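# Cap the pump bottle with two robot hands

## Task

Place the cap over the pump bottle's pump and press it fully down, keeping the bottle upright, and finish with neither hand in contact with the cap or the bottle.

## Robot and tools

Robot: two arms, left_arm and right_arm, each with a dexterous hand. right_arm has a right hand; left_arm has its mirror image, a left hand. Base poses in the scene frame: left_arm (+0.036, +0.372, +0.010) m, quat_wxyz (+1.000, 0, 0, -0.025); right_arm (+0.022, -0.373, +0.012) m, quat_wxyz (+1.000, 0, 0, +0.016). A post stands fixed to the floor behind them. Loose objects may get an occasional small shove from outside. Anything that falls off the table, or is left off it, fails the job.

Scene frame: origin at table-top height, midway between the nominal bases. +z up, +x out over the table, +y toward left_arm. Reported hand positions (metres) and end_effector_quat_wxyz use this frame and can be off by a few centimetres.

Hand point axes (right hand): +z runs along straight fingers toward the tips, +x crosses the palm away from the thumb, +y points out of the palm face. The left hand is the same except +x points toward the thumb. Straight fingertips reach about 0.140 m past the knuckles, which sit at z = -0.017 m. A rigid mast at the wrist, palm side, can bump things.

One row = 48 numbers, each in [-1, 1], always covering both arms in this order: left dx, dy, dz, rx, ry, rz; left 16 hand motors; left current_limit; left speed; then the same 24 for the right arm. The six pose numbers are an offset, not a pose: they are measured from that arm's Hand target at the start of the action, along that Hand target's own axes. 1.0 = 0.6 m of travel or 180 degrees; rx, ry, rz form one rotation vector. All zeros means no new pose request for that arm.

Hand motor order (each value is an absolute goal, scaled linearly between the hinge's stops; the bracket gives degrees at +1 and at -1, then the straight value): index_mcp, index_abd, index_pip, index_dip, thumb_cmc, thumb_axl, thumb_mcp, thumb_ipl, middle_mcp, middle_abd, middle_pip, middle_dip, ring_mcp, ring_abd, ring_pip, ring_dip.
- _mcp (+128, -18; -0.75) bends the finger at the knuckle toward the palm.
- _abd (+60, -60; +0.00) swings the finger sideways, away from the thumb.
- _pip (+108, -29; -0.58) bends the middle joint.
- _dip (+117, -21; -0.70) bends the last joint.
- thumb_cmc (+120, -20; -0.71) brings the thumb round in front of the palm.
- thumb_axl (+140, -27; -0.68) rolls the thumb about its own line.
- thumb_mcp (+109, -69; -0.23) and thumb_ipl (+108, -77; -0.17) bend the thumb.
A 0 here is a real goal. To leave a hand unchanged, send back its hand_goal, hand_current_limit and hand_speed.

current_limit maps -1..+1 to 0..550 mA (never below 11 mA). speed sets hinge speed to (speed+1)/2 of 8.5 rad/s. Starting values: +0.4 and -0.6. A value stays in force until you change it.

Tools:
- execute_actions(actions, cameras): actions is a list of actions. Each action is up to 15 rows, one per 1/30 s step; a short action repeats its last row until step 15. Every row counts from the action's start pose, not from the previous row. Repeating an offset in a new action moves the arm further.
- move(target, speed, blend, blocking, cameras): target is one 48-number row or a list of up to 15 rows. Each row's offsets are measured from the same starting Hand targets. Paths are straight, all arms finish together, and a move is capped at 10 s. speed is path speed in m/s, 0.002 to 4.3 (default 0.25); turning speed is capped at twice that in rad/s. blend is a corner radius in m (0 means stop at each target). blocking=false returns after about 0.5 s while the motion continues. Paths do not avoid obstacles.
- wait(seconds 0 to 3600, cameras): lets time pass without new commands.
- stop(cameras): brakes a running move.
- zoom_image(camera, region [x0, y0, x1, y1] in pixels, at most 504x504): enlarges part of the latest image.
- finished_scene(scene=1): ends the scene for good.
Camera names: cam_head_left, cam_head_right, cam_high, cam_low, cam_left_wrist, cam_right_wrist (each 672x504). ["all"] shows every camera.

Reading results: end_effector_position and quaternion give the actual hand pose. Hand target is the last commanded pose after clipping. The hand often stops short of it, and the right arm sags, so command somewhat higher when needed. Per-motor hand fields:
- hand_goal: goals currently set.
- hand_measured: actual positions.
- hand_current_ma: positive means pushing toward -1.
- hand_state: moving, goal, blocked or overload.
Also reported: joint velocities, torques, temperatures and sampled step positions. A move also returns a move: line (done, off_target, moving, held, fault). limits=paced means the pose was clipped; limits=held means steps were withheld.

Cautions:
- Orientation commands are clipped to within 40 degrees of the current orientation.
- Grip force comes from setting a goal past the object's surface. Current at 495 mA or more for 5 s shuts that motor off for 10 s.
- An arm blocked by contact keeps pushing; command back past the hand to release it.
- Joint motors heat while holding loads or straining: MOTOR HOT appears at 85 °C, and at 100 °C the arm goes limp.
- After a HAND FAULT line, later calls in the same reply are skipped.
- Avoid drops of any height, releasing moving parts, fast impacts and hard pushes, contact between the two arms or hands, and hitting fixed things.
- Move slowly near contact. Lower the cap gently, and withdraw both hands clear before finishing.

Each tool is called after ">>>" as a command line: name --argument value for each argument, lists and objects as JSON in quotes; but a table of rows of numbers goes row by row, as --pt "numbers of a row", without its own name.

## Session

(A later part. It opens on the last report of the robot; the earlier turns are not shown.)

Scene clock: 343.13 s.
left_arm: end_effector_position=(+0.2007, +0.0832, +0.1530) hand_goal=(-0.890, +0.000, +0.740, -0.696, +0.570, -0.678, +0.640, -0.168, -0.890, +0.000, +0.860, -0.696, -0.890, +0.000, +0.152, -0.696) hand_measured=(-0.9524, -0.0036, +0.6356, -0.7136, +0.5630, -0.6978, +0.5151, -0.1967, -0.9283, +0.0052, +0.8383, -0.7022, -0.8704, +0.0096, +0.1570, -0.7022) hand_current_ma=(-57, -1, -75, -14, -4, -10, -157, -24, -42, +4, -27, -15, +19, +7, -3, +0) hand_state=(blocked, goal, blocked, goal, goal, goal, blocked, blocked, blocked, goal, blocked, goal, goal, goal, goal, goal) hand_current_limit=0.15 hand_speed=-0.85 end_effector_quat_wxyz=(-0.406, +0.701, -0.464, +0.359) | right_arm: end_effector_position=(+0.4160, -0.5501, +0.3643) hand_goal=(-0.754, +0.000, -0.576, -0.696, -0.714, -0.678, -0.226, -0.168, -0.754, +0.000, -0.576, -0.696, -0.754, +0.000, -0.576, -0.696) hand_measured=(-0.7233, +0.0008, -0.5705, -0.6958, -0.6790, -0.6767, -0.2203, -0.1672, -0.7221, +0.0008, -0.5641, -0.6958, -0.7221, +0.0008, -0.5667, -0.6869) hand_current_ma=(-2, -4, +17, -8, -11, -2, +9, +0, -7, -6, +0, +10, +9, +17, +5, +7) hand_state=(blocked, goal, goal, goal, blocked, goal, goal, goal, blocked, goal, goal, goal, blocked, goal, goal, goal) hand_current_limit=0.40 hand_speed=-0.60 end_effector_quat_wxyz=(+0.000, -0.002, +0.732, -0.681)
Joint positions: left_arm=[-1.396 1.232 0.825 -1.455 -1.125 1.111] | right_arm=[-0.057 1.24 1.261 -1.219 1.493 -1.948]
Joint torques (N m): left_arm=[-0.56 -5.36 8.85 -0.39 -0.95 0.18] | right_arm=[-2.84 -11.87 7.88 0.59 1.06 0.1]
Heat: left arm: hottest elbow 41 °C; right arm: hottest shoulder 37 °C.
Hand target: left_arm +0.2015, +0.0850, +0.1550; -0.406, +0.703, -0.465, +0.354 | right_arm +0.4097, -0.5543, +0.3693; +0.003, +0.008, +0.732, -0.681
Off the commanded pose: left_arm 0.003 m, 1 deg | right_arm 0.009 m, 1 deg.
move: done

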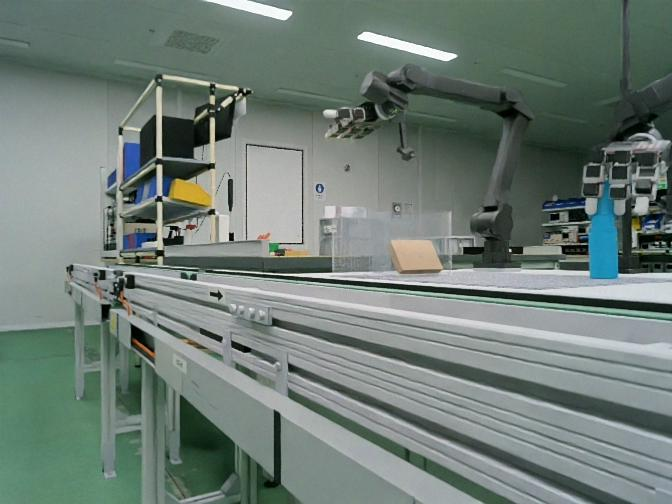

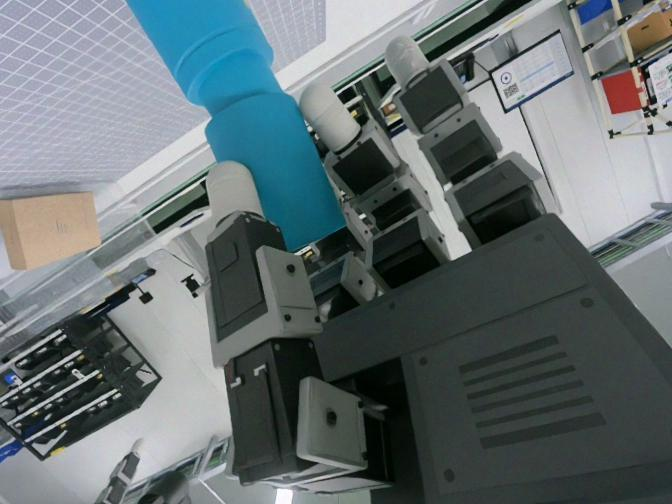

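>>> move --target '[0.0014,-0.0105,-0.0049,0,0,0,-0.89,0,0.74,-0.696,0.571,-0.678,0.64,-0.168,-0.89,0,0.86,-0.696,-0.89,0,0.153,-0.696,0.15,-0.85,0,0,0,0,0,0,-0.754,0,-0.576,-0.696,-0.714,-0.678,-0.226,-0.168,-0.754,0,-0.576,-0.696,-0.754,0,-0.576,-0.696,0.4,-0.6]' --speed 0.03 --cameras '["cam_low","cam_left_wrist"]'

>>> zoom_image --camera "cam_low" --region '[570, 190, 640, 290]'

>>> zoom_image --camera "cam_left_wrist" --region '[120, 0, 360, 240]'

Scene clock: 349.50 s.
left_arm: end_effector_position=(+0.1998, +0.0867, +0.1543) hand_goal=(-0.890, +0.000, +0.740, -0.696, +0.570, -0.678, +0.640, -0.168, -0.890, +0.000, +0.860, -0.696, -0.890, +0.000, +0.152, -0.696) hand_measured=(-0.9524, -0.0036, +0.6356, -0.7149, +0.5617, -0.6999, +0.5151, -0.1967, -0.9175, +0.0037, +0.8358, -0.7047, -0.8704, +0.0081, +0.1570, -0.7022) hand_current_ma=(-54, +0, -92, -20, +2, -12, -168, -31, -17, -5, -22, -6, +18, +9, -10, -2) hand_state=(blocked, goal, blocked, goal, goal, blocked, blocked, blocked, blocked, goal, blocked, goal, goal, goal, goal, goal) hand_current_limit=0.15 hand_speed=-0.85 end_effector_quat_wxyz=(-0.408, +0.700, -0.466, +0.355) | right_arm: end_effector_position=(+0.4160, -0.5501, +0.3643) hand_goal=(-0.754, +0.000, -0.576, -0.696, -0.714, -0.678, -0.226, -0.168, -0.754, +0.000, -0.576, -0.696, -0.754, +0.000, -0.576, -0.696) hand_measured=(-0.7233, +0.0008, -0.5705, -0.6958, -0.6803, -0.6777, -0.2203, -0.1681, -0.7221, -0.0007, -0.5641, -0.6958, -0.7221, -0.0007, -0.5654, -0.6869) hand_current_ma=(-7, -11, +4, +0, -5, -10, +12, -8, +3, -6, +15, +1, +11, +12, -8, +12) hand_state=(blocked, goal, goal, goal, blocked, goal, goal, goal, blocked, goal, goal, goal, blocked, goal, goal, goal) hand_current_limit=0.40 hand_speed=-0.60 end_effector_quat_wxyz=(+0.000, -0.002, +0.732, -0.681)
Joint positions: left_arm=[-1.396 1.226 0.825 -1.47 -1.122 1.111] | right_arm=[-0.057 1.24 1.261 -1.219 1.493 -1.948]
Joint torques (N m): left_arm=[-0.97 -5.71 9.92 -0.69 -1.01 0.21] | right_arm=[-2.78 -11.81 7.82 0.58 1.05 0.11]
Heat: left arm: hottest elbow 42 °C; right arm: hottest shoulder 37 °C.
Hand target: left_arm +0.2014, +0.0851, +0.1620; -0.406, +0.703, -0.465, +0.353 | right_arm +0.4097, -0.5543, +0.3693; +0.003, +0.008, +0.732, -0.681
Off the commanded pose: left_arm 0.008 m, 0 deg | right_arm 0.009 m, 1 deg.
move: done

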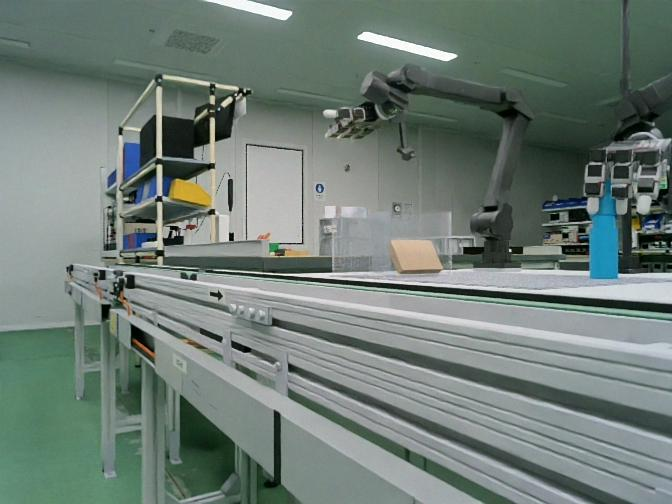

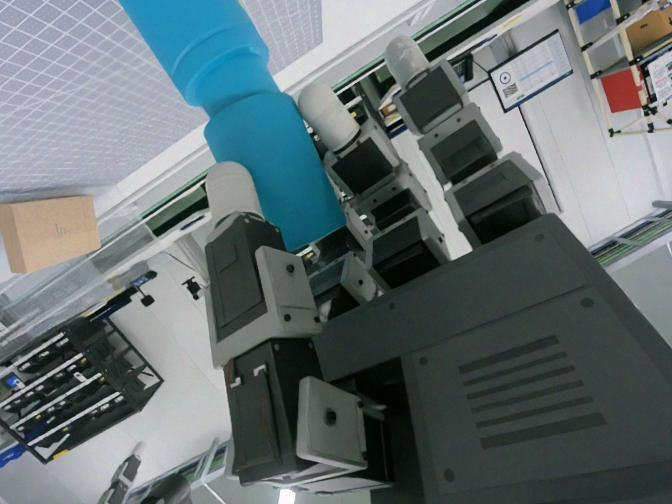

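Scaled by 5.040 from the camera's image (finer frame: 960x720).

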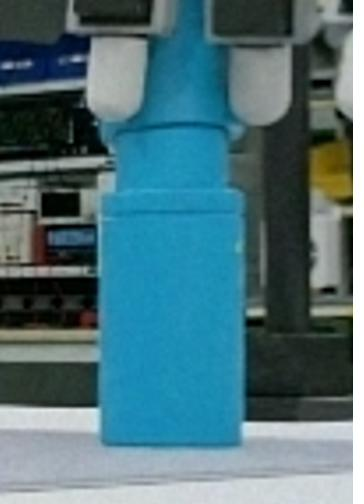

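Scaled by 2.100 from the camera's image (finer frame: 960x720).

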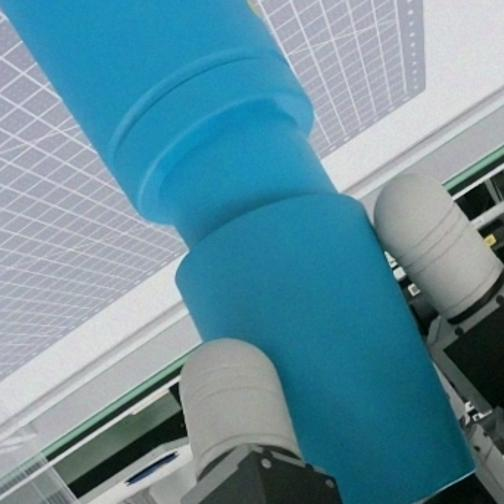

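>>> move --target '[0.001,-0.0075,-0.0035,0,0,0,-0.89,0,0.74,-0.696,0.571,-0.678,0.64,-0.168,-0.89,0,0.86,-0.696,-0.89,0,0.153,-0.696,0.15,-0.85,0,0,0,0,0,0,-0.754,0,-0.576,-0.696,-0.714,-0.678,-0.226,-0.168,-0.754,0,-0.576,-0.696,-0.754,0,-0.576,-0.696,0.4,-0.6]' --speed 0.03 --cameras '["cam_low","cam_left_wrist"]'

>>> zoom_image --camera "cam_low" --region '[570, 190, 640, 290]'

>>> zoom_image --camera "cam_left_wrist" --region '[120, 0, 360, 240]'

Scene clock: 355.33 s.
left_arm: end_effector_position=(+0.1994, +0.0897, +0.1561) hand_goal=(-0.890, +0.000, +0.740, -0.696, +0.570, -0.678, +0.640, -0.168, -0.890, +0.000, +0.860, -0.696, -0.890, +0.000, +0.152, -0.696) hand_measured=(-0.9524, -0.0036, +0.6356, -0.7149, +0.5605, -0.7009, +0.5141, -0.1967, -0.9151, +0.0052, +0.8370, -0.7047, -0.8704, +0.0096, +0.1570, -0.7034) hand_current_ma=(-39, +4, -86, -13, -9, -16, -157, -30, -14, +13, -32, -15, +16, +16, -6, +3) hand_state=(blocked, goal, blocked, goal, goal, blocked, blocked, blocked, blocked, goal, blocked, goal, goal, goal, goal, goal) hand_current_limit=0.15 hand_speed=-0.85 end_effector_quat_wxyz=(-0.410, +0.698, -0.468, +0.353) | right_arm: end_effector_position=(+0.4160, -0.5501, +0.3643) hand_goal=(-0.754, +0.000, -0.576, -0.696, -0.714, -0.678, -0.226, -0.168, -0.754, +0.000, -0.576, -0.696, -0.754, +0.000, -0.576, -0.696) hand_measured=(-0.7233, -0.0007, -0.5705, -0.6958, -0.6803, -0.6767, -0.2203, -0.1681, -0.7221, +0.0008, -0.5641, -0.6958, -0.7221, +0.0008, -0.5654, -0.6869) hand_current_ma=(-10, -12, +0, -11, -14, -1, -4, -6, -8, -12, +17, +6, -3, +13, -7, +0) hand_state=(blocked, goal, goal, goal, blocked, goal, goal, goal, blocked, goal, goal, goal, blocked, goal, goal, goal) hand_current_limit=0.40 hand_speed=-0.60 end_effector_quat_wxyz=(+0.000, -0.002, +0.732, -0.681)
Joint positions: left_arm=[-1.396 1.22 0.825 -1.484 -1.122 1.111] | right_arm=[-0.057 1.24 1.261 -1.219 1.493 -1.948]
Joint torques (N m): left_arm=[-0.91 -5.71 10.92 -0.7 -1.07 0.16] | right_arm=[-2.78 -11.75 7.87 0.59 1.05 0.11]
Heat: left arm: hottest elbow 42 °C; right arm: hottest shoulder 36 °C.
Hand target: left_arm +0.2015, +0.0850, +0.1670; -0.406, +0.703, -0.465, +0.354 | right_arm +0.4097, -0.5543, +0.3693; +0.003, +0.008, +0.732, -0.681
Off the commanded pose: left_arm 0.012 m, 1 deg | right_arm 0.009 m, 1 deg.
move: off_target (left_arm)

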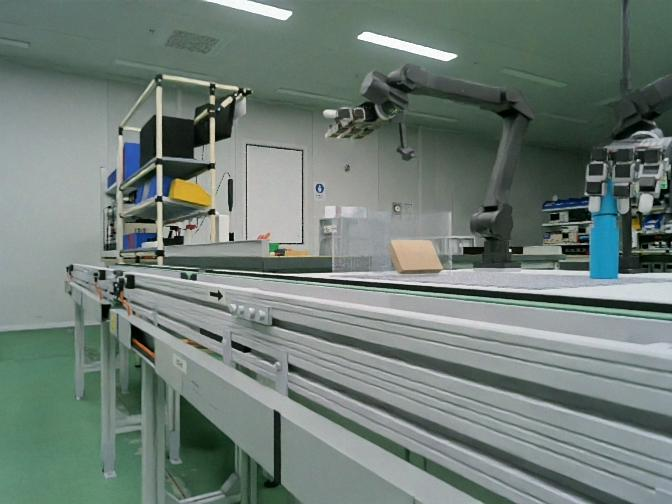

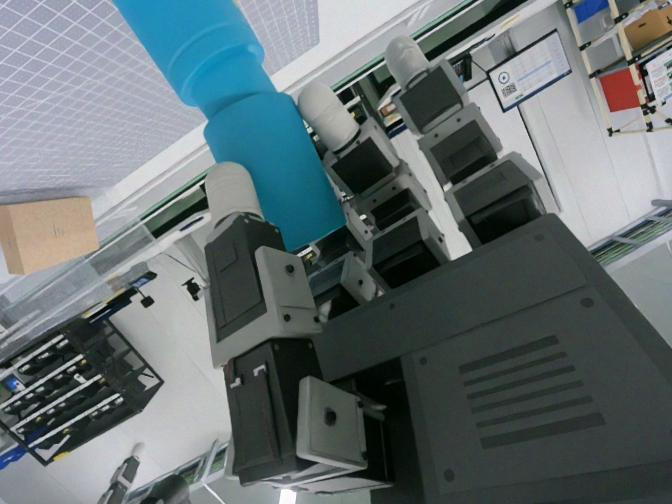

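Scaled by 5.040 from the camera's image (finer frame: 960x720).

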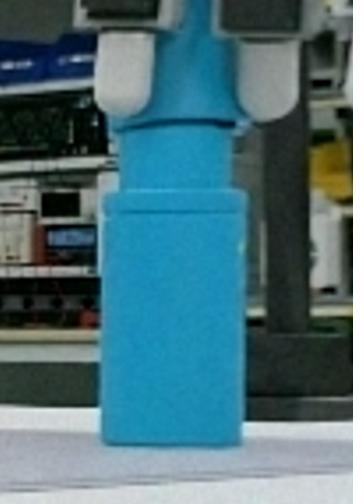

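Scaled by 2.100 from the camera's image (finer frame: 960x720).

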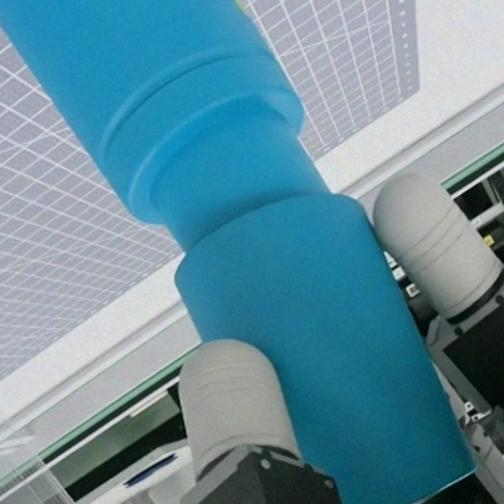

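>>> zoom_image --camera "cam_low" --region '[580, 195, 626, 230]'

Scaled by 10.957 from the camera's image (finer frame: 960x720).

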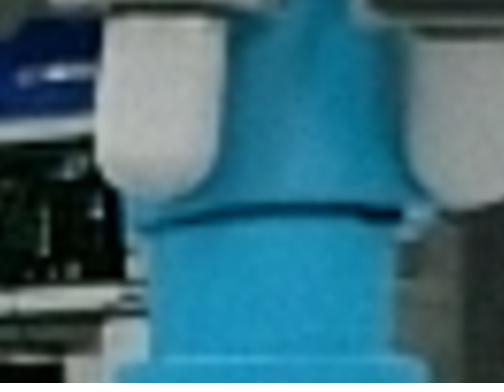

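>>> move --target '[-0.0038,0.0235,0.0085,0,0,0,-0.89,0,0.74,-0.696,0.571,-0.678,0.64,-0.168,-0.89,0,0.86,-0.696,-0.89,0,0.153,-0.696,0.15,-0.85,0,0,0,0,0,0,-0.754,0,-0.576,-0.696,-0.714,-0.678,-0.226,-0.168,-0.754,0,-0.576,-0.696,-0.754,0,-0.576,-0.696,0.4,-0.6]' --speed 0.02 --cameras '["cam_low","cam_left_wrist"]'

>>> zoom_image --camera "cam_low" --region '[580, 195, 626, 230]'

>>> zoom_image --camera "cam_left_wrist" --region '[120, 0, 360, 240]'

>>> zoom_image --camera "cam_low" --region '[570, 190, 640, 290]'

Scene clock: 361.23 s.
left_arm: end_effector_position=(+0.1995, +0.0870, +0.1554) hand_goal=(-0.890, +0.000, +0.740, -0.696, +0.570, -0.678, +0.640, -0.168, -0.890, +0.000, +0.860, -0.696, -0.890, +0.000, +0.152, -0.696) hand_measured=(-0.9524, -0.0051, +0.6356, -0.7149, +0.5605, -0.7009, +0.5141, -0.1967, -0.9151, +0.0052, +0.8358, -0.7047, -0.8704, +0.0096, +0.1570, -0.7022) hand_current_ma=(-51, +16, -81, -5, +13, -17, -176, -18, -26, +13, -26, -19, +13, +7, -10, +4) hand_state=(blocked, goal, blocked, goal, goal, blocked, blocked, blocked, blocked, goal, blocked, goal, goal, goal, goal, goal) hand_current_limit=0.15 hand_speed=-0.85 end_effector_quat_wxyz=(-0.406, +0.701, -0.466, +0.356) | right_arm: end_effector_position=(+0.4160, -0.5501, +0.3643) hand_goal=(-0.754, +0.000, -0.576, -0.696, -0.714, -0.678, -0.226, -0.168, -0.754, +0.000, -0.576, -0.696, -0.754, +0.000, -0.576, -0.696) hand_measured=(-0.7233, -0.0007, -0.5705, -0.6958, -0.6803, -0.6777, -0.2203, -0.1681, -0.7221, -0.0007, -0.5654, -0.6958, -0.7221, +0.0008, -0.5654, -0.6869) hand_current_ma=(+0, -11, +5, -2, +0, -4, -5, -12, -15, -16, +19, +1, +6, +12, -3, +7) hand_state=(blocked, goal, goal, goal, blocked, goal, goal, goal, blocked, goal, goal, goal, blocked, goal, goal, goal) hand_current_limit=0.40 hand_speed=-0.60 end_effector_quat_wxyz=(+0.000, -0.002, +0.732, -0.681)
Joint positions: left_arm=[-1.396 1.222 0.825 -1.471 -1.12 1.111] | right_arm=[-0.057 1.24 1.261 -1.219 1.493 -1.948]
Joint torques (N m): left_arm=[-1.38 -4.31 8.43 0.2 -1.04 0.06] | right_arm=[-2.78 -11.81 7.9 0.59 1.04 0.1]
Heat: left arm: hottest elbow 42 °C; right arm: hottest shoulder 36 °C.
Hand target: left_arm +0.2000, +0.0851, +0.1520; -0.406, +0.703, -0.465, +0.353 | right_arm +0.4097, -0.5543, +0.3693; +0.003, +0.008, +0.732, -0.681
Off the commanded pose: left_arm 0.004 m, 0 deg | right_arm 0.009 m, 1 deg.
move: done

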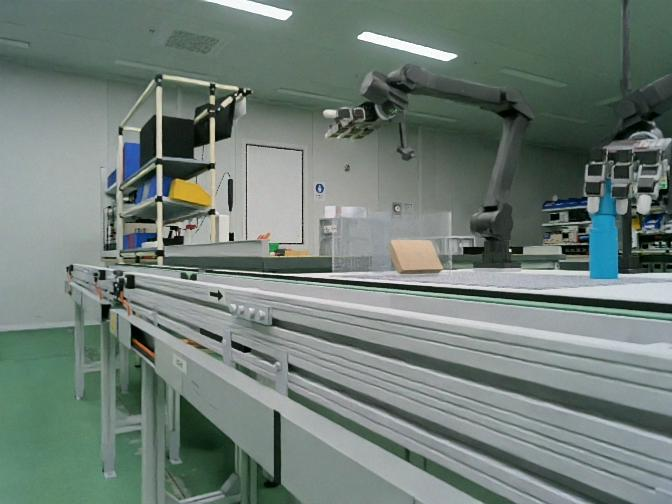

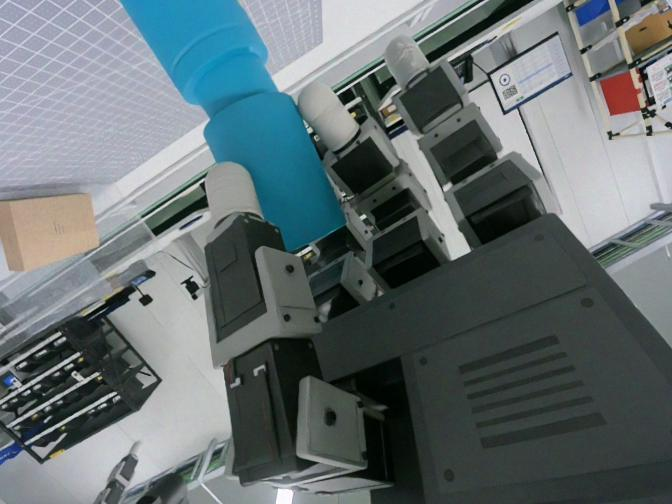

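Scaled by 10.957 from the camera's image (finer frame: 960x720).

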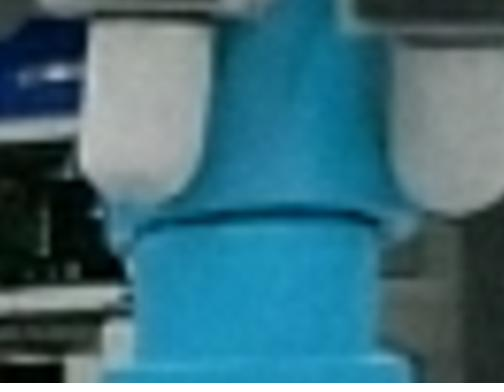

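Scaled by 2.100 from the camera's image (finer frame: 960x720).

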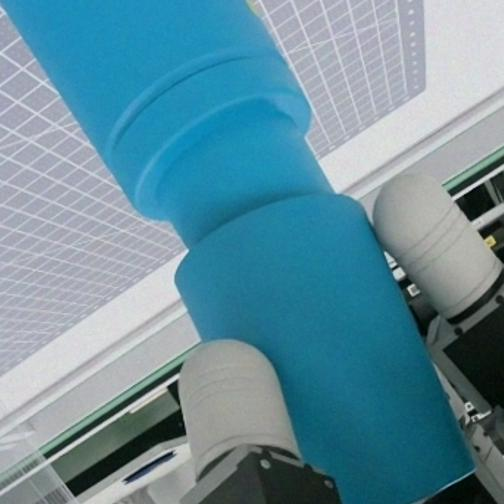

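Scaled by 5.040 from the camera's image (finer frame: 960x720).

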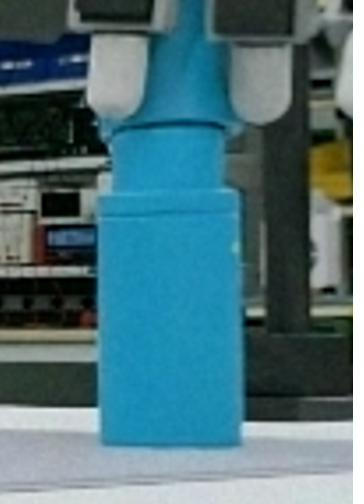

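>>> move --target '[-0.0014,0.0083,0.0055,0,0,0,-0.89,0,0.74,-0.696,0.571,-0.678,0.64,-0.168,-0.89,0,0.86,-0.696,-0.89,0,0.153,-0.696,0.15,-0.85,0,0,0,0,0,0,-0.754,0,-0.576,-0.696,-0.714,-0.678,-0.226,-0.168,-0.754,0,-0.576,-0.696,-0.754,0,-0.576,-0.696,0.4,-0.6]' --speed 0.02 --cameras '["cam_low","cam_left_wrist"]'

>>> zoom_image --camera "cam_low" --region '[580, 195, 626, 230]'

>>> zoom_image --camera "cam_left_wrist" --region '[120, 0, 360, 240]'

Scene clock: 363.80 s.
left_arm: end_effector_position=(+0.2001, +0.0845, +0.1534) hand_goal=(-0.890, +0.000, +0.740, -0.696, +0.570, -0.678, +0.640, -0.168, -0.890, +0.000, +0.860, -0.696, -0.890, +0.000, +0.152, -0.696) hand_measured=(-0.9537, -0.0036, +0.6356, -0.7149, +0.5605, -0.7009, +0.5141, -0.1976, -0.9151, +0.0037, +0.8358, -0.7047, -0.8704, +0.0081, +0.1570, -0.7022) hand_current_ma=(-46, +7, -77, -6, -6, -18, -165, -20, -5, +1, -18, -21, +10, +2, +0, +2) hand_state=(blocked, goal, blocked, goal, goal, blocked, blocked, blocked, blocked, goal, blocked, goal, goal, goal, goal, goal) hand_current_limit=0.15 hand_speed=-0.85 end_effector_quat_wxyz=(-0.403, +0.703, -0.463, +0.360) | right_arm: end_effector_position=(+0.4160, -0.5501, +0.3643) hand_goal=(-0.754, +0.000, -0.576, -0.696, -0.714, -0.678, -0.226, -0.168, -0.754, +0.000, -0.576, -0.696, -0.754, +0.000, -0.576, -0.696) hand_measured=(-0.7233, -0.0007, -0.5705, -0.6958, -0.6803, -0.6777, -0.2203, -0.1681, -0.7233, +0.0008, -0.5654, -0.6958, -0.7221, +0.0008, -0.5654, -0.6869) hand_current_ma=(-4, +2, +11, -20, -2, -14, -7, -16, -15, -7, +13, +0, +10, +14, +0, -4) hand_state=(blocked, goal, goal, goal, blocked, goal, goal, goal, blocked, goal, goal, goal, blocked, goal, goal, goal) hand_current_limit=0.40 hand_speed=-0.60 end_effector_quat_wxyz=(+0.000, -0.002, +0.732, -0.681)
Joint positions: left_arm=[-1.396 1.224 0.821 -1.453 -1.122 1.111] | right_arm=[-0.057 1.24 1.261 -1.219 1.493 -1.948]
Joint torques (N m): left_arm=[-1.08 -4.13 7.77 0.34 -1.02 0.12] | right_arm=[-2.84 -11.87 7.83 0.57 1.05 0.11]
Heat: left arm: hottest elbow 42 °C; right arm: hottest shoulder 36 °C.
Hand target: left_arm +0.2008, +0.0855, +0.1460; -0.406, +0.703, -0.465, +0.353 | right_arm +0.4097, -0.5543, +0.3693; +0.003, +0.008, +0.732, -0.681
Off the commanded pose: left_arm 0.008 m, 1 deg | right_arm 0.009 m, 1 deg.
move: done

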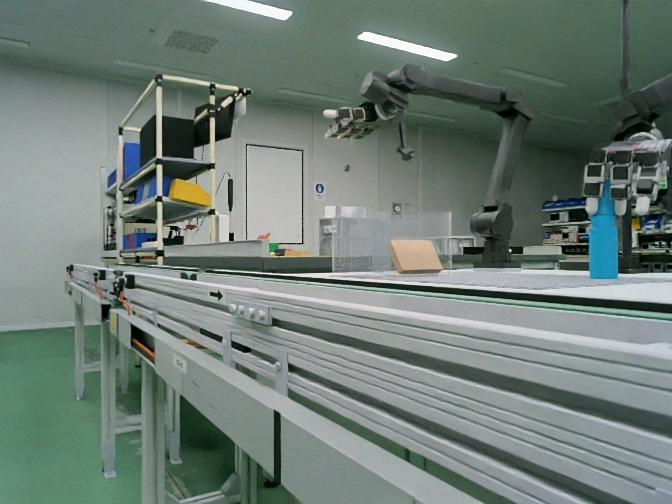

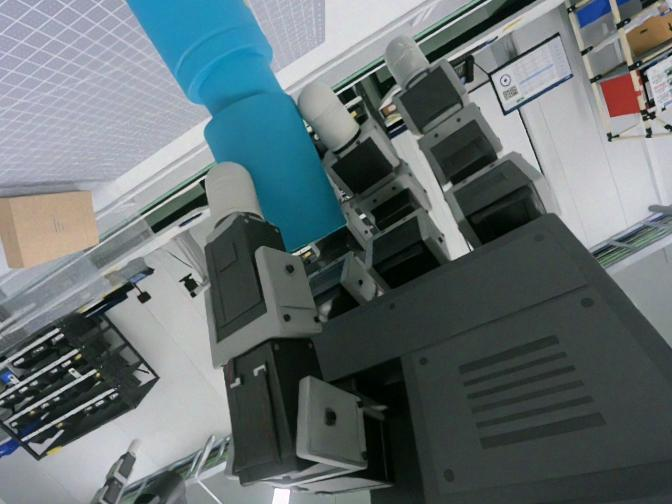

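Scaled by 10.957 from the camera's image (finer frame: 960x720).

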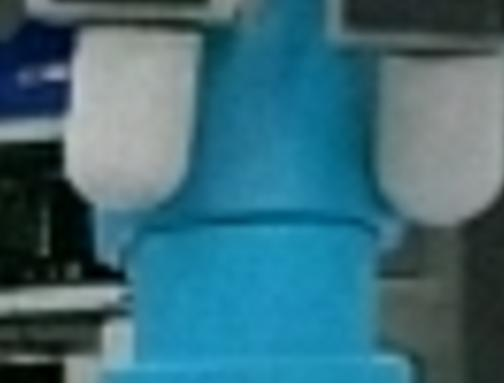

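Scaled by 2.100 from the camera's image (finer frame: 960x720).

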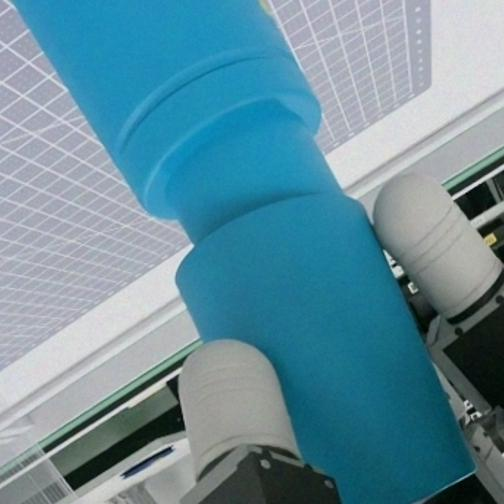

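>>> move --target '[-0.0032,0.0017,0.0032,0,0,0,-0.89,0,0.74,-0.696,0.571,-0.678,0.64,-0.168,-0.89,0,0.86,-0.696,-0.89,0,0.153,-0.696,0.15,-0.85,0,0,0,0,0,0,-0.754,0,-0.576,-0.696,-0.714,-0.678,-0.226,-0.168,-0.754,0,-0.576,-0.696,-0.754,0,-0.576,-0.696,0.4,-0.6]' --speed 0.02 --cameras '["cam_low","cam_left_wrist"]'

>>> zoom_image --camera "cam_low" --region '[580, 195, 626, 230]'

>>> zoom_image --camera "cam_left_wrist" --region '[120, 0, 360, 240]'

Scene clock: 368.07 s.
left_arm: end_effector_position=(+0.2006, +0.0843, +0.1520) hand_goal=(-0.890, +0.000, +0.740, -0.696, +0.570, -0.678, +0.640, -0.168, -0.890, +0.000, +0.860, -0.696, -0.890, +0.000, +0.152, -0.696) hand_measured=(-0.9537, -0.0051, +0.6356, -0.7149, +0.5580, -0.7062, +0.5141, -0.1967, -0.9151, +0.0052, +0.8396, -0.7047, -0.8704, +0.0096, +0.1570, -0.7022) hand_current_ma=(-53, -2, -89, -14, -1, -32, -171, -40, -15, -1, -23, +9, +13, +5, -19, +1) hand_state=(blocked, goal, blocked, goal, goal, blocked, blocked, blocked, blocked, goal, blocked, goal, goal, goal, goal, goal) hand_current_limit=0.15 hand_speed=-0.85 end_effector_quat_wxyz=(-0.402, +0.702, -0.462, +0.362) | right_arm: end_effector_position=(+0.4160, -0.5501, +0.3643) hand_goal=(-0.754, +0.000, -0.576, -0.696, -0.714, -0.678, -0.226, -0.168, -0.754, +0.000, -0.576, -0.696, -0.754, +0.000, -0.576, -0.696) hand_measured=(-0.7233, +0.0008, -0.5705, -0.6958, -0.6803, -0.6777, -0.2203, -0.1681, -0.7221, -0.0007, -0.5641, -0.6958, -0.7233, +0.0008, -0.5654, -0.6869) hand_current_ma=(+5, -2, +12, -14, -7, -12, +3, -5, +4, -11, +6, +12, +11, +16, +0, +19) hand_state=(blocked, goal, goal, goal, blocked, goal, goal, goal, blocked, goal, goal, goal, blocked, goal, goal, goal) hand_current_limit=0.40 hand_speed=-0.60 end_effector_quat_wxyz=(+0.000, -0.002, +0.732, -0.681)
Joint positions: left_arm=[-1.396 1.224 0.816 -1.443 -1.125 1.111] | right_arm=[-0.057 1.24 1.261 -1.219 1.493 -1.948]
Joint torques (N m): left_arm=[-1.08 -4.48 7.39 0.55 -0.9 0.19] | right_arm=[-2.84 -11.87 7.84 0.62 1.06 0.1]
Heat: left arm: hottest elbow 42 °C; right arm: hottest shoulder 36 °C.
Hand target: left_arm +0.2015, +0.0874, +0.1441; -0.406, +0.703, -0.465, +0.354 | right_arm +0.4097, -0.5543, +0.3693; +0.003, +0.008, +0.732, -0.681
Off the commanded pose: left_arm 0.009 m, 1 deg | right_arm 0.009 m, 1 deg.
move: done

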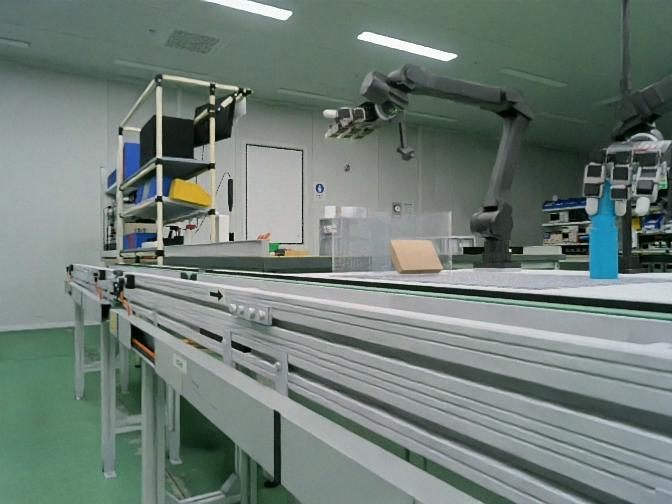

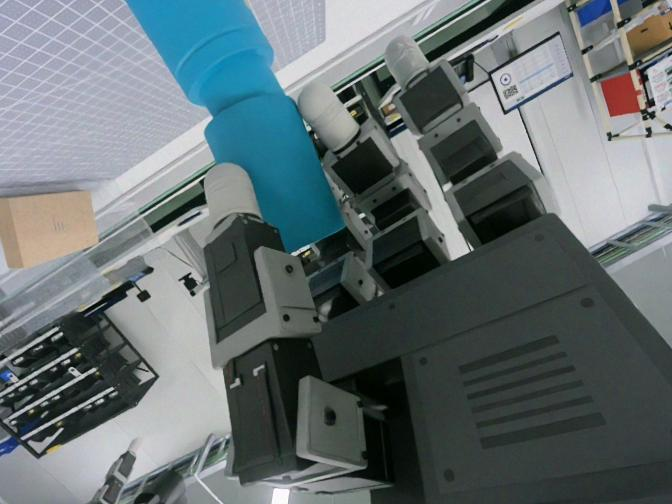

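Scaled by 10.957 from the camera's image (finer frame: 960x720).

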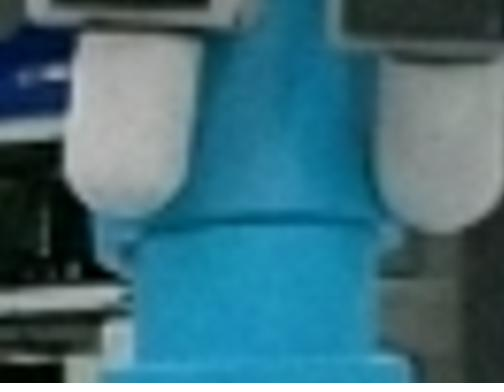

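Scaled by 2.100 from the camera's image (finer frame: 960x720).

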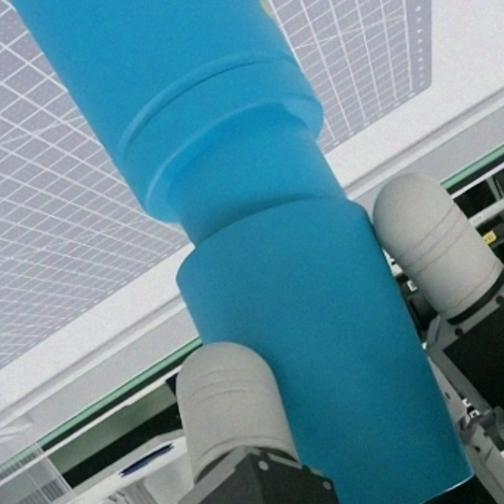

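>>> move --pt "-0.0063 -0.0016 0.0016 0 0 0 -0.89 0 0.74 -0.696 0.571 -0.678 0.64 -0.168 -0.89 0 0.86 -0.696 -0.89 0 0.153 -0.696 0.15 -0.85 0 0 0 0 0 0 -0.754 0 -0.576 -0.696 -0.714 -0.678 -0.226 -0.168 -0.754 0 -0.576 -0.696 -0.754 0 -0.576 -0.696 0.4 -0.6" --pt "-0.0031 -0.0030 0.0056 0 0 0 -0.89 0 0.74 -0.696 0.571 -0.678 0.64 -0.168 -0.89 0 0.86 -0.696 -0.89 0 0.153 -0.696 0.15 -0.85 0 0 0 0 0 0 -0.754 0 -0.576 -0.696 -0.714 -0.678 -0.226 -0.168 -0.754 0 -0.576 -0.696 -0.754 0 -0.576 -0.696 0.4 -0.6" --speed 0.02 --cameras '["cam_low","cam_left_wrist"]'

>>> zoom_image --camera "cam_low" --region '[580, 195, 626, 230]'

>>> zoom_image --camera "cam_left_wrist" --region '[120, 0, 360, 240]'

Scene clock: 376.07 s.
left_arm: end_effector_position=(+0.2030, +0.0857, +0.1506) hand_goal=(-0.890, +0.000, +0.740, -0.696, +0.570, -0.678, +0.640, -0.168, -0.890, +0.000, +0.860, -0.696, -0.890, +0.000, +0.152, -0.696) hand_measured=(-0.9561, -0.0051, +0.6356, -0.7149, +0.5554, -0.7114, +0.5141, -0.1967, -0.9151, +0.0052, +0.8447, -0.7034, -0.8704, +0.0081, +0.1570, -0.7022) hand_current_ma=(-53, +0, -83, -6, -5, -23, -166, -25, -20, +3, -22, -19, +20, +9, +0, -1) hand_state=(blocked, goal, blocked, goal, goal, blocked, blocked, blocked, blocked, goal, goal, goal, goal, goal, goal, goal) hand_current_limit=0.15 hand_speed=-0.85 end_effector_quat_wxyz=(-0.403, +0.702, -0.463, +0.362) | right_arm: end_effector_position=(+0.4160, -0.5501, +0.3643) hand_goal=(-0.754, +0.000, -0.576, -0.696, -0.714, -0.678, -0.226, -0.168, -0.754, +0.000, -0.576, -0.696, -0.754, +0.000, -0.576, -0.696) hand_measured=(-0.7233, -0.0007, -0.5705, -0.6958, -0.6803, -0.6777, -0.2203, -0.1681, -0.7221, +0.0008, -0.5641, -0.6958, -0.7221, -0.0007, -0.5654, -0.6869) hand_current_ma=(-8, -1, +9, -15, -4, -5, +8, -21, -8, -1, +2, -4, +10, +9, -3, +4) hand_state=(blocked, goal, goal, goal, blocked, goal, goal, goal, blocked, goal, goal, goal, blocked, goal, goal, goal) hand_current_limit=0.40 hand_speed=-0.60 end_effector_quat_wxyz=(+0.000, -0.002, +0.732, -0.681)
Joint positions: left_arm=[-1.388 1.219 0.808 -1.423 -1.129 1.132] | right_arm=[-0.057 1.24 1.261 -1.219 1.493 -1.948]
Joint torques (N m): left_arm=[-0.21 -4.89 7.31 0.57 -0.91 0.19] | right_arm=[-2.96 -11.75 7.84 0.57 1.06 0.11]
Heat: left arm: hottest elbow 42 °C; right arm: hottest shoulder 36 °C.
Hand target: left_arm +0.2045, +0.0904, +0.1441; -0.406, +0.703, -0.465, +0.354 | right_arm +0.4097, -0.5543, +0.3693; +0.003, +0.008, +0.732, -0.681
Off the commanded pose: left_arm 0.008 m, 1 deg | right_arm 0.009 m, 1 deg.
move: done

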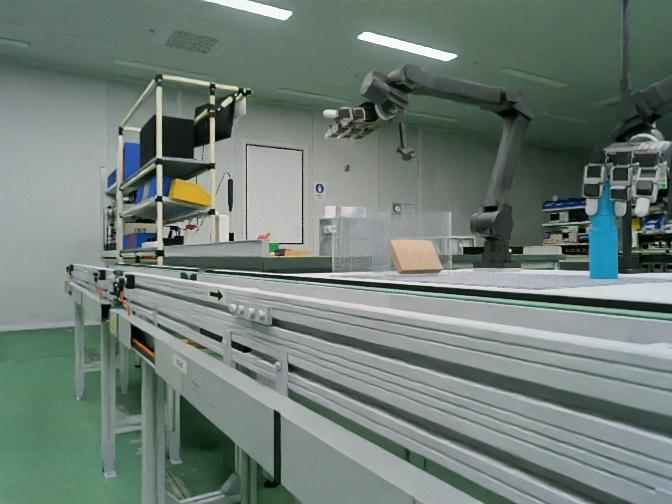

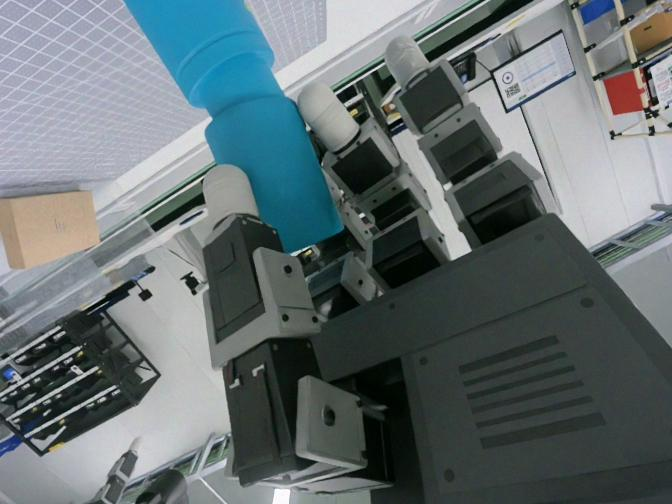

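Scaled by 10.957 from the camera's image (finer frame: 960x720).

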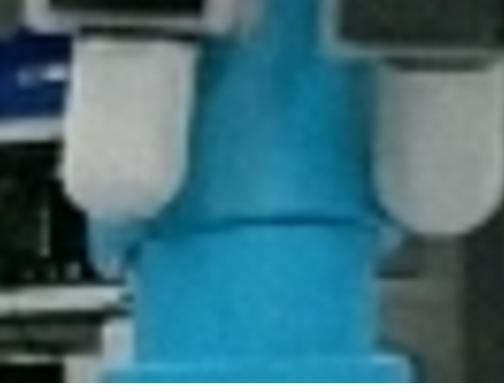

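Scaled by 2.100 from the camera's image (finer frame: 960x720).

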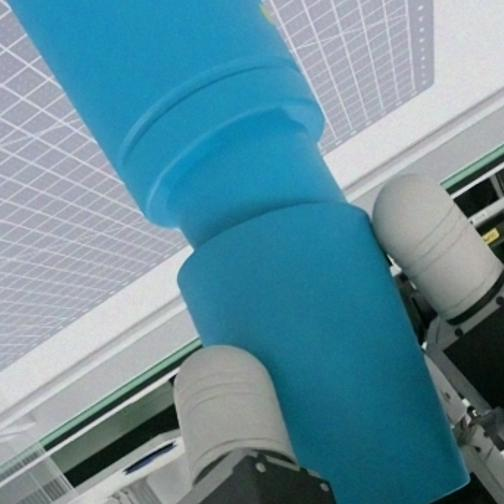

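>>> zoom_image --camera "cam_left_wrist" --region '[180, 20, 320, 160]'

Scaled by 3.600 from the camera's image (finer frame: 960x720).

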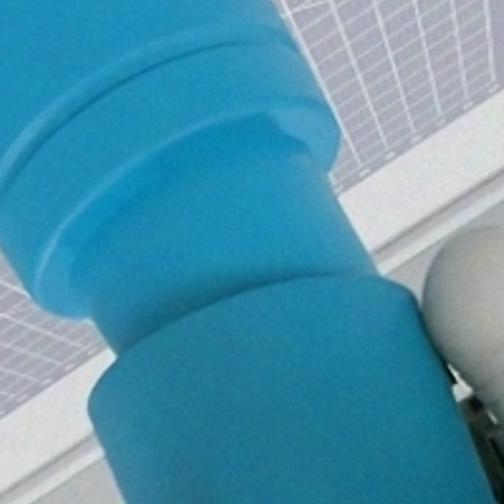

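>>> move --target '[0.0029,-0.0200,-0.0114,-0.0141,0.0163,-0.0389,-0.89,0,0.74,-0.696,0.571,-0.678,0.64,-0.168,-0.89,0,0.86,-0.696,-0.89,0,0.153,-0.696,0.15,-0.85,0,0,0,0,0,0,-0.754,0,-0.576,-0.696,-0.714,-0.678,-0.226,-0.168,-0.754,0,-0.576,-0.696,-0.754,0,-0.576,-0.696,0.4,-0.6]' --speed 0.02 --cameras '["cam_low","cam_left_wrist"]'

>>> zoom_image --camera "cam_low" --region '[580, 195, 626, 230]'

>>> zoom_image --camera "cam_left_wrist" --region '[180, 20, 320, 160]'

>>> zoom_image --camera "cam_low" --region '[570, 190, 640, 290]'

Scene clock: 389.50 s.
left_arm: end_effector_position=(+0.2011, +0.0885, +0.1576) hand_goal=(-0.890, +0.000, +0.740, -0.696, +0.570, -0.678, +0.640, -0.168, -0.890, +0.000, +0.860, -0.696, -0.890, +0.000, +0.152, -0.696) hand_measured=(-0.9549, -0.0051, +0.6356, -0.7162, +0.5542, -0.7114, +0.5151, -0.1967, -0.9030, +0.0052, +0.8409, -0.7047, -0.8704, +0.0096, +0.1570, -0.7022) hand_current_ma=(-63, -6, -84, -14, -5, -25, -163, -20, -16, +7, -12, -11, +15, +22, -9, +3) hand_state=(blocked, goal, blocked, blocked, goal, blocked, blocked, blocked, goal, goal, goal, goal, goal, goal, goal, goal) hand_current_limit=0.15 hand_speed=-0.85 end_effector_quat_wxyz=(-0.358, +0.726, -0.442, +0.386) | right_arm: end_effector_position=(+0.4160, -0.5501, +0.3643) hand_goal=(-0.754, +0.000, -0.576, -0.696, -0.714, -0.678, -0.226, -0.168, -0.754, +0.000, -0.576, -0.696, -0.754, +0.000, -0.576, -0.696) hand_measured=(-0.7233, +0.0008, -0.5705, -0.6958, -0.6803, -0.6777, -0.2203, -0.1672, -0.7221, -0.0007, -0.5641, -0.6958, -0.7221, +0.0008, -0.5654, -0.6869) hand_current_ma=(-1, -8, +7, -9, -6, +2, +7, -1, -2, -9, +8, +8, +9, +13, -11, +13) hand_state=(blocked, goal, goal, goal, blocked, goal, goal, goal, blocked, goal, goal, goal, blocked, goal, goal, goal) hand_current_limit=0.40 hand_speed=-0.60 end_effector_quat_wxyz=(+0.000, -0.002, +0.732, -0.681)
Joint positions: left_arm=[-1.379 1.118 0.757 -1.328 -1.104 1.163] | right_arm=[-0.057 1.24 1.261 -1.219 1.493 -1.948]
Joint torques (N m): left_arm=[-0.15 -4.78 8.42 0.62 -1.17 0.15] | right_arm=[-2.78 -11.81 7.88 0.61 1.05 0.11]
Heat: left arm: hottest elbow 42 °C; right arm: hottest shoulder 36 °C.
Hand target: left_arm +0.2035, +0.0900, +0.1580; -0.356, +0.729, -0.439, +0.385 | right_arm +0.4097, -0.5543, +0.3693; +0.003, +0.008, +0.732, -0.681
Off the commanded pose: left_arm 0.003 m, 1 deg | right_arm 0.009 m, 1 deg.
move: done

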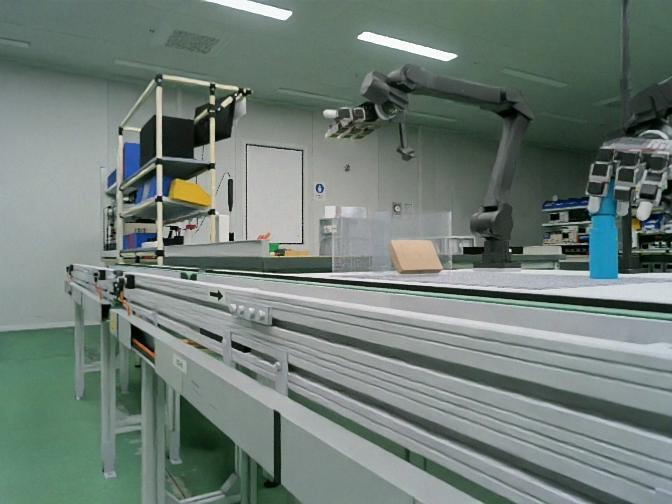

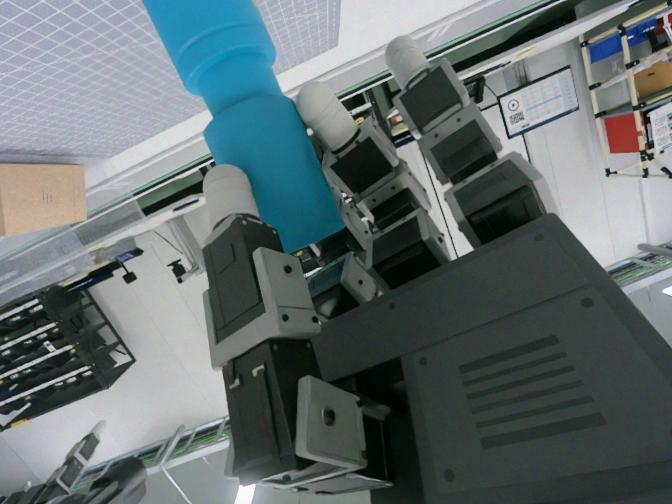

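Scaled by 10.957 from the camera's image (finer frame: 960x720).

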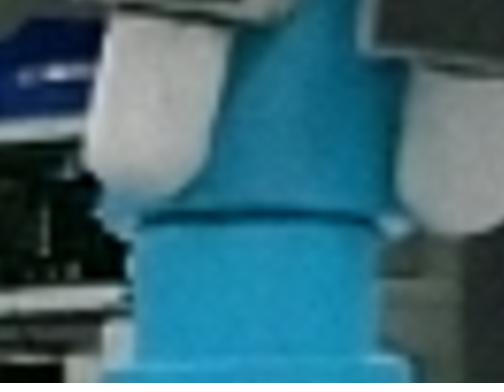

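Scaled by 3.600 from the camera's image (finer frame: 960x720).

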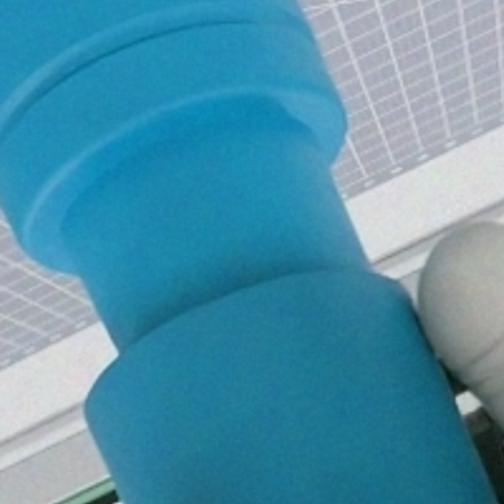

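Scaled by 5.040 from the camera's image (finer frame: 960x720).

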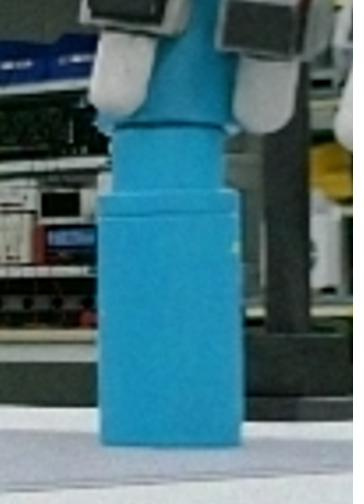

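>>> move --target '[-0.0076,0.0072,0.0080,0,0,0,-0.89,0,0.74,-0.696,0.571,-0.678,0.64,-0.168,-0.89,0,0.86,-0.696,-0.89,0,0.153,-0.696,0.15,-0.85,0,0,0,0,0,0,-0.754,0,-0.576,-0.696,-0.714,-0.678,-0.226,-0.168,-0.754,0,-0.576,-0.696,-0.754,0,-0.576,-0.696,0.4,-0.6]' --speed 0.02 --cameras '["cam_low","cam_left_wrist"]'

>>> zoom_image --camera "cam_low" --region '[580, 195, 626, 230]'

>>> zoom_image --camera "cam_left_wrist" --region '[180, 20, 320, 160]'

Scene clock: 394.47 s.
left_arm: end_effector_position=(+0.2026, +0.0906, +0.1528) hand_goal=(-0.890, +0.000, +0.740, -0.696, +0.570, -0.678, +0.640, -0.168, -0.890, +0.000, +0.860, -0.696, -0.890, +0.000, +0.152, -0.696) hand_measured=(-0.9561, -0.0051, +0.6343, -0.7162, +0.5554, -0.7114, +0.5151, -0.1967, -0.9030, +0.0052, +0.8409, -0.7047, -0.8704, +0.0096, +0.1570, -0.7022) hand_current_ma=(-59, +4, -80, -10, +1, -26, -167, -25, -23, -6, -27, -24, +14, +19, +0, +10) hand_state=(blocked, goal, blocked, goal, goal, blocked, blocked, blocked, goal, goal, goal, goal, goal, goal, goal, goal) hand_current_limit=0.15 hand_speed=-0.85 end_effector_quat_wxyz=(-0.355, +0.728, -0.439, +0.388) | right_arm: end_effector_position=(+0.4160, -0.5501, +0.3643) hand_goal=(-0.754, +0.000, -0.576, -0.696, -0.714, -0.678, -0.226, -0.168, -0.754, +0.000, -0.576, -0.696, -0.754, +0.000, -0.576, -0.696) hand_measured=(-0.7233, -0.0007, -0.5705, -0.6958, -0.6803, -0.6777, -0.2203, -0.1672, -0.7221, -0.0007, -0.5641, -0.6971, -0.7221, +0.0008, -0.5654, -0.6869) hand_current_ma=(+8, -15, +5, -10, -6, -15, +7, -7, -9, -14, +11, +16, +12, +2, +2, +0) hand_state=(blocked, goal, goal, goal, blocked, goal, goal, goal, blocked, goal, goal, goal, blocked, goal, goal, goal) hand_current_limit=0.40 hand_speed=-0.60 end_effector_quat_wxyz=(+0.000, -0.002, +0.732, -0.681)
Joint positions: left_arm=[-1.372 1.11 0.738 -1.297 -1.105 1.173] | right_arm=[-0.057 1.24 1.261 -1.219 1.493 -1.948]
Joint torques (N m): left_arm=[-0.73 -4.25 8.18 0.65 -1.22 0.15] | right_arm=[-2.78 -11.63 7.86 0.62 1.05 0.1]
Heat: left arm: hottest elbow 41 °C; right arm: hottest shoulder 36 °C.
Hand target: left_arm +0.2047, +0.0936, +0.1509; -0.356, +0.729, -0.439, +0.385 | right_arm +0.4097, -0.5543, +0.3693; +0.003, +0.008, +0.732, -0.681
Off the commanded pose: left_arm 0.004 m, 0 deg | right_arm 0.009 m, 1 deg.
move: done

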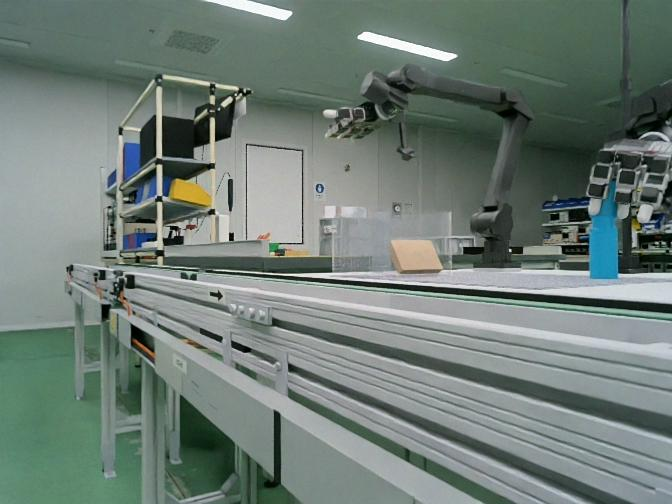

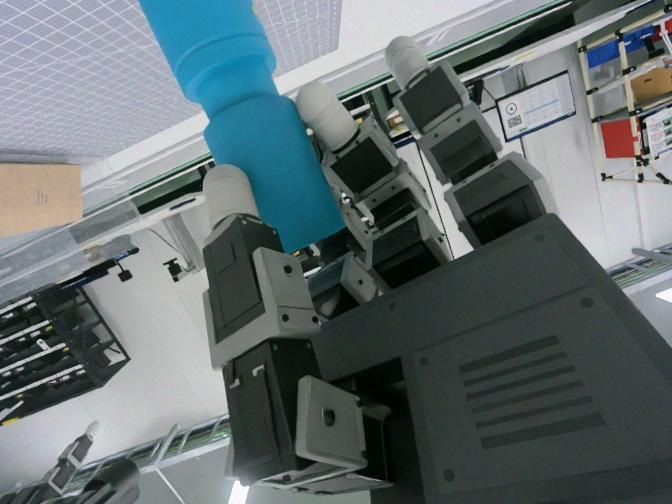

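Scaled by 10.957 from the camera's image (finer frame: 960x720).

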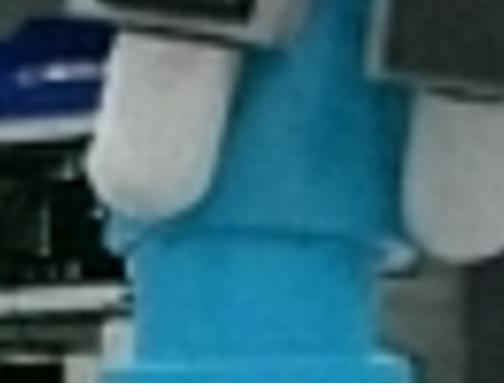

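Scaled by 3.600 from the camera's image (finer frame: 960x720).

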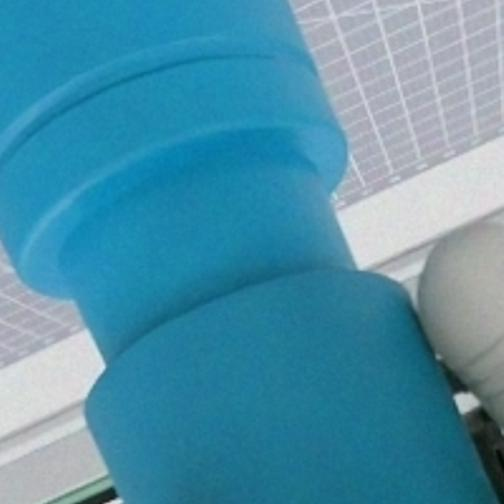

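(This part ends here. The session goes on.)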